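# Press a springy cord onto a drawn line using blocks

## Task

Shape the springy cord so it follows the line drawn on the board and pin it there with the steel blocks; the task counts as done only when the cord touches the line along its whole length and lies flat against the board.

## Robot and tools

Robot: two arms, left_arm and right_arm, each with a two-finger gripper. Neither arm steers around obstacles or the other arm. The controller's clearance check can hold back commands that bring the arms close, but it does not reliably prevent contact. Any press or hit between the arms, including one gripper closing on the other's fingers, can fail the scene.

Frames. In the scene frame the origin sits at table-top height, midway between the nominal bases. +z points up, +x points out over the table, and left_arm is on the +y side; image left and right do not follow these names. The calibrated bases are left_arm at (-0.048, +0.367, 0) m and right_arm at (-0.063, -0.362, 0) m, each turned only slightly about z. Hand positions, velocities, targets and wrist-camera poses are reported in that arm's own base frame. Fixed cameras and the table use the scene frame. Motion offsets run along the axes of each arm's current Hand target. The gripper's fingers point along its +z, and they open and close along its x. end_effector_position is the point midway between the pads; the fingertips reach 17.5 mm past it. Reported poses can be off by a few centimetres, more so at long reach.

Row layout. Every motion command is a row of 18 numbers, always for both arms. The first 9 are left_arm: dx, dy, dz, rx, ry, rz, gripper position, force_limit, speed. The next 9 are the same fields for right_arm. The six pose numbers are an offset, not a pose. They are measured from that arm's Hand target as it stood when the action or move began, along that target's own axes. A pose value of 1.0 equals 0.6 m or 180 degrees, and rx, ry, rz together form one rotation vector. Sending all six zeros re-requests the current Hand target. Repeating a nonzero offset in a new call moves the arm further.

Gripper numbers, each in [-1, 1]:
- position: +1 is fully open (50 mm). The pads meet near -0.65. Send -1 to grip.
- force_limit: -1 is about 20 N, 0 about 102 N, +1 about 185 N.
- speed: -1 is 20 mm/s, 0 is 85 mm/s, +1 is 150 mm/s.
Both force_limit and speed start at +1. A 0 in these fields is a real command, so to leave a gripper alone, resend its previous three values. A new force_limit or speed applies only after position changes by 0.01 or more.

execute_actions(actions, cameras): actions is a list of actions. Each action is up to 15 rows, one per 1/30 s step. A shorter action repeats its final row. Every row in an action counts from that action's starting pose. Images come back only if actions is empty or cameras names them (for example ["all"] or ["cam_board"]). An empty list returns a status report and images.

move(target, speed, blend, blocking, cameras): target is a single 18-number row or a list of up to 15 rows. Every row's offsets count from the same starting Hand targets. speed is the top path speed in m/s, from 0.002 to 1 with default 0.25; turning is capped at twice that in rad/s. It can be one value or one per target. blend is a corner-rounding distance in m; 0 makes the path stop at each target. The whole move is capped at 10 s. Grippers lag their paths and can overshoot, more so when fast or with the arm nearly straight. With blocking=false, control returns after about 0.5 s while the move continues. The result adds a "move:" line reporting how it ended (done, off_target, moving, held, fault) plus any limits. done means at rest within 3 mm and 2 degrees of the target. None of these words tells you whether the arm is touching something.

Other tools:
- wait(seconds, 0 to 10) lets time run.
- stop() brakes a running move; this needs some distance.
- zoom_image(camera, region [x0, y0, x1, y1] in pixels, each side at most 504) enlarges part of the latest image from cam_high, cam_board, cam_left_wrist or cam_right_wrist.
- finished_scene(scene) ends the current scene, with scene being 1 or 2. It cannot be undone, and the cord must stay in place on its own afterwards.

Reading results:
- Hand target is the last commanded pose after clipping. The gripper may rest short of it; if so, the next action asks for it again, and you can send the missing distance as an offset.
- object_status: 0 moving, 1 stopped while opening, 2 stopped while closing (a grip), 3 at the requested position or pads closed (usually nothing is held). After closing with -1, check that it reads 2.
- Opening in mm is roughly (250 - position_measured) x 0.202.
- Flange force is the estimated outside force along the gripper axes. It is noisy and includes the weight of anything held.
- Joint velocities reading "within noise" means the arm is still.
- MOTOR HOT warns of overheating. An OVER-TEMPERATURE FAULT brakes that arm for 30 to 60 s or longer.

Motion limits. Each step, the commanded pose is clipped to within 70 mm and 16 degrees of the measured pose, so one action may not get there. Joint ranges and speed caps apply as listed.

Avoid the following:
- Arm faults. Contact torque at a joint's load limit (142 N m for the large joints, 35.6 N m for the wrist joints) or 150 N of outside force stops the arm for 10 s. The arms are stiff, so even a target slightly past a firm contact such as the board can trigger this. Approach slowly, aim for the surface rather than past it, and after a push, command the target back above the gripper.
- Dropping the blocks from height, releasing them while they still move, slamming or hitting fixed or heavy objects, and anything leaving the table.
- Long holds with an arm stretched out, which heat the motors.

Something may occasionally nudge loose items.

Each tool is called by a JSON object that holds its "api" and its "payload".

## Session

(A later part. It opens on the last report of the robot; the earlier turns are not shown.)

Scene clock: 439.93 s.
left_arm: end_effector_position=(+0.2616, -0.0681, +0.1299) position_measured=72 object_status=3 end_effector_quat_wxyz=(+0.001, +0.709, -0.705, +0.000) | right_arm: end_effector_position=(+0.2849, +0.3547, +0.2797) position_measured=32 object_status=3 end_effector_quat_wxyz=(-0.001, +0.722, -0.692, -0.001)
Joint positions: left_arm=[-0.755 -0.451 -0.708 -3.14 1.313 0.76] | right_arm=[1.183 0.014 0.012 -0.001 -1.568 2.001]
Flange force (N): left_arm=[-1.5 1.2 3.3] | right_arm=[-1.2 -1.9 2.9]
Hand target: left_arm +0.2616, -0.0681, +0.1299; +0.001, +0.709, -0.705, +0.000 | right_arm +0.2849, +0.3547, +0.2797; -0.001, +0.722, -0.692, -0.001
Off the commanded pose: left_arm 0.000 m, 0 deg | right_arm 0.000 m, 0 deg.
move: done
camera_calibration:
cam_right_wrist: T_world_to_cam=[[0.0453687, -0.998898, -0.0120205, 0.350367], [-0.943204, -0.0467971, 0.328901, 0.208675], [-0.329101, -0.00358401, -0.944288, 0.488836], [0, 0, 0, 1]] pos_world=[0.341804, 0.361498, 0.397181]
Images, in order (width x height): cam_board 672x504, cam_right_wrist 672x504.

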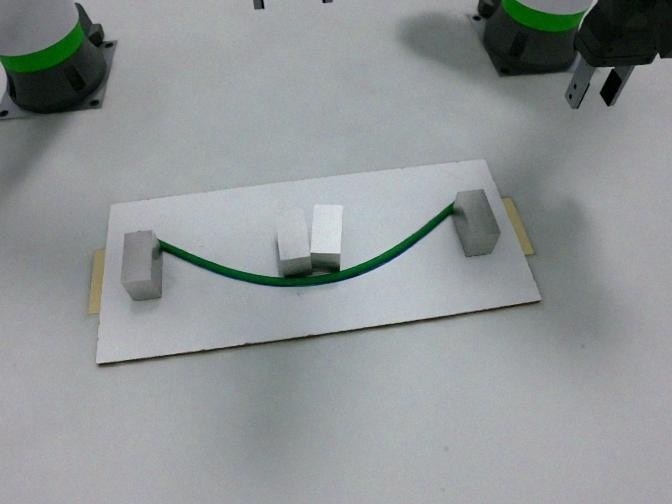

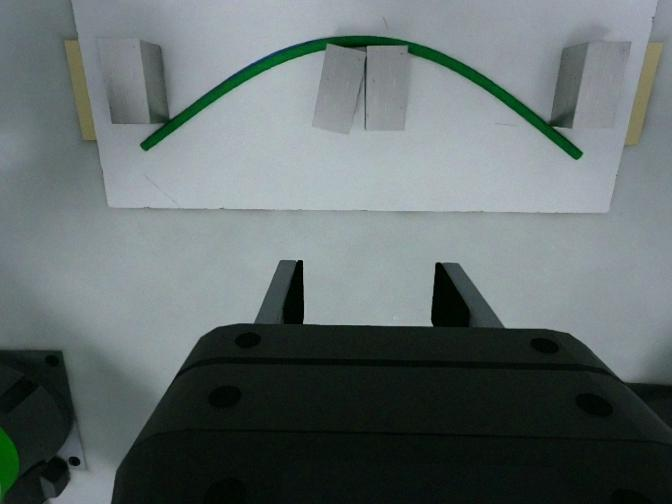

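{"api": "zoom_image", "payload": {"camera": "cam_right_wrist", "region": [130, 30, 290, 160]}}

{"api": "zoom_image", "payload": {"camera": "cam_right_wrist", "region": [270, 25, 430, 75]}}

{"api": "zoom_image", "payload": {"camera": "cam_right_wrist", "region": [420, 30, 600, 170]}}

Scaled by 3.150.

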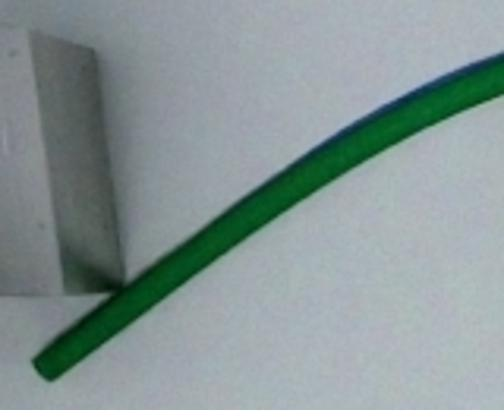

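Scaled by 3.150.

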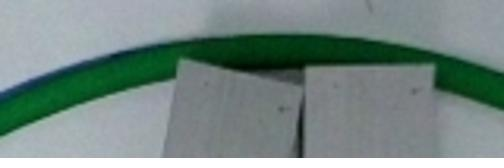

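Scaled by 2.800.

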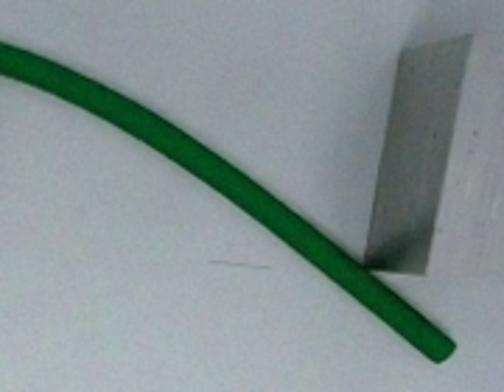

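{"api": "move", "payload": {"target": [[0,0,0,0,0,0,0.54,-0.7,-1,0,0,0,0,0,0,-0.6,-0.7,-1],[0,0,0,0,0,0,0.54,-0.7,-1,-0.0533,0,0.3,0,0,0,-0.6,-0.7,-1],[0,0,0,0,0,0,0.54,-0.7,-1,-0.0533,0,0.4,0,0,0,-0.6,-0.7,-1],[0,0,0,0,0,0,0.54,-0.7,-1,-0.0533,-0.057,0.4,0,0,0,-0.6,-0.7,-1],[0,0,0,0,0,0,0.54,-0.7,-1,-0.0533,0,0.4,0,0,0,-0.6,-0.7,-1]], "speed": [0.1,0.2,0.1,0.02,0.04]}}

{"api": "move", "payload": {"target": [0,0,0,0,0,0,0.54,-0.7,-1,0.0533,0,-0.4,0,0,0,-0.6,-0.7,-1], "cameras": ["cam_right_wrist","cam_board"]}}

{"api": "zoom_image", "payload": {"camera": "cam_right_wrist", "region": [130, 25, 380, 165]}}

{"api": "zoom_image", "payload": {"camera": "cam_right_wrist", "region": [350, 25, 600, 165]}}

{"api": "zoom_image", "payload": {"camera": "cam_board", "region": [290, 180, 510, 320]}}

Scene clock: 468.87 s.
left_arm: end_effector_position=(+0.2616, -0.0681, +0.1299) position_measured=72 object_status=3 end_effector_quat_wxyz=(+0.001, +0.709, -0.705, +0.000) | right_arm: end_effector_position=(+0.2835, +0.3870, +0.0397) position_measured=242 object_status=3 end_effector_quat_wxyz=(-0.001, +0.722, -0.692, -0.001)
Joint positions: left_arm=[-0.755 -0.451 -0.708 -3.14 1.313 0.76] | right_arm=[1.212 0.24 -0.321 -0.001 -1.008 1.973]
Flange force (N): left_arm=[-1.7 0.7 3.4] | right_arm=[-0.6 -1.5 3.1]
Hand target: left_arm +0.2616, -0.0681, +0.1299; +0.001, +0.709, -0.705, +0.000 | right_arm +0.2835, +0.3870, +0.0397; -0.001, +0.722, -0.692, -0.001
Off the commanded pose: left_arm 0.000 m, 0 deg | right_arm 0.000 m, 0 deg.
move: done

Scene clock: 470.23 s.
left_arm: end_effector_position=(+0.2616, -0.0681, +0.1299) position_measured=72 object_status=3 end_effector_quat_wxyz=(+0.001, +0.709, -0.705, +0.000) | right_arm: end_effector_position=(+0.2849, +0.3547, +0.2797) position_measured=242 object_status=3 end_effector_quat_wxyz=(-0.001, +0.722, -0.692, -0.001)
Joint positions: left_arm=[-0.755 -0.451 -0.708 -3.14 1.313 0.76] | right_arm=[1.183 0.014 0.012 -0.001 -1.568 2.001]
Flange force (N): left_arm=[-1.8 0.9 3.0] | right_arm=[-1.0 -1.9 2.5]
Hand target: left_arm +0.2616, -0.0681, +0.1299; +0.001, +0.709, -0.705, +0.000 | right_arm +0.2849, +0.3547, +0.2797; -0.001, +0.722, -0.692, -0.001
Off the commanded pose: left_arm 0.000 m, 0 deg | right_arm 0.000 m, 0 deg.
move: done
camera_calibration:
cam_right_wrist: T_world_to_cam=[[0.0455899, -0.998888, -0.0119913, 0.350275], [-0.943194, -0.0469963, 0.328902, 0.208744], [-0.329099, -0.00368445, -0.944288, 0.488873], [0, 0, 0, 1]] pos_world=[0.341805, 0.361497, 0.397181]
Images, in order (width x height): cam_board 672x504, cam_right_wrist 672x504.

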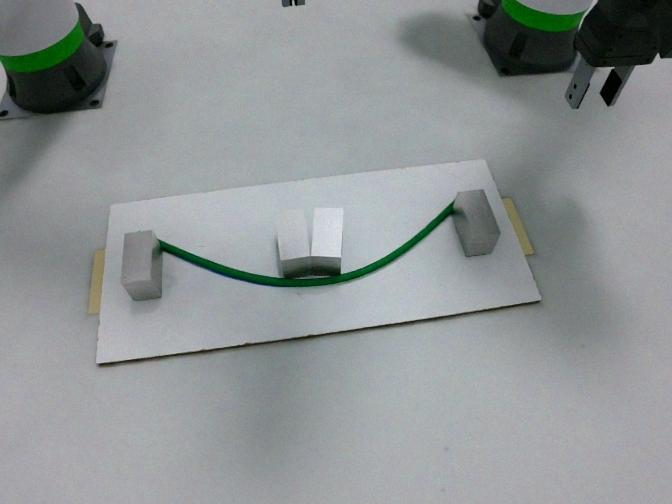

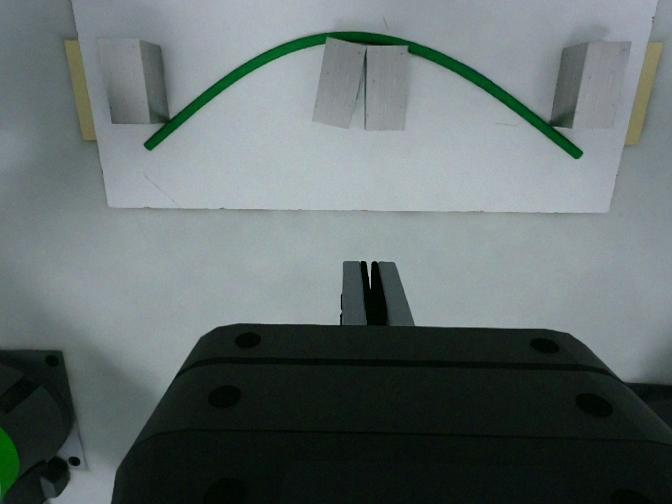

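Scaled by 2.016.

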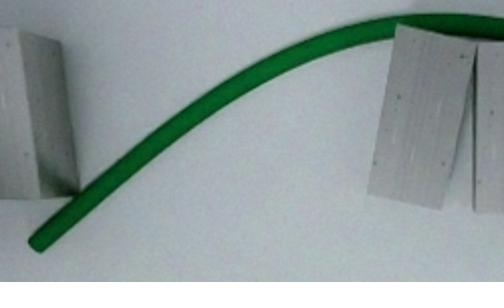

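Scaled by 2.016.

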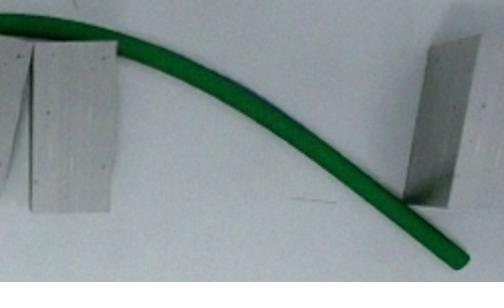

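Scaled by 2.291.

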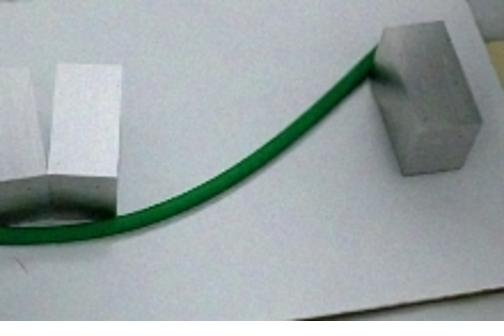

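{"api": "finished_scene", "payload": {"scene": 1}}

The scene is finished: the task was done.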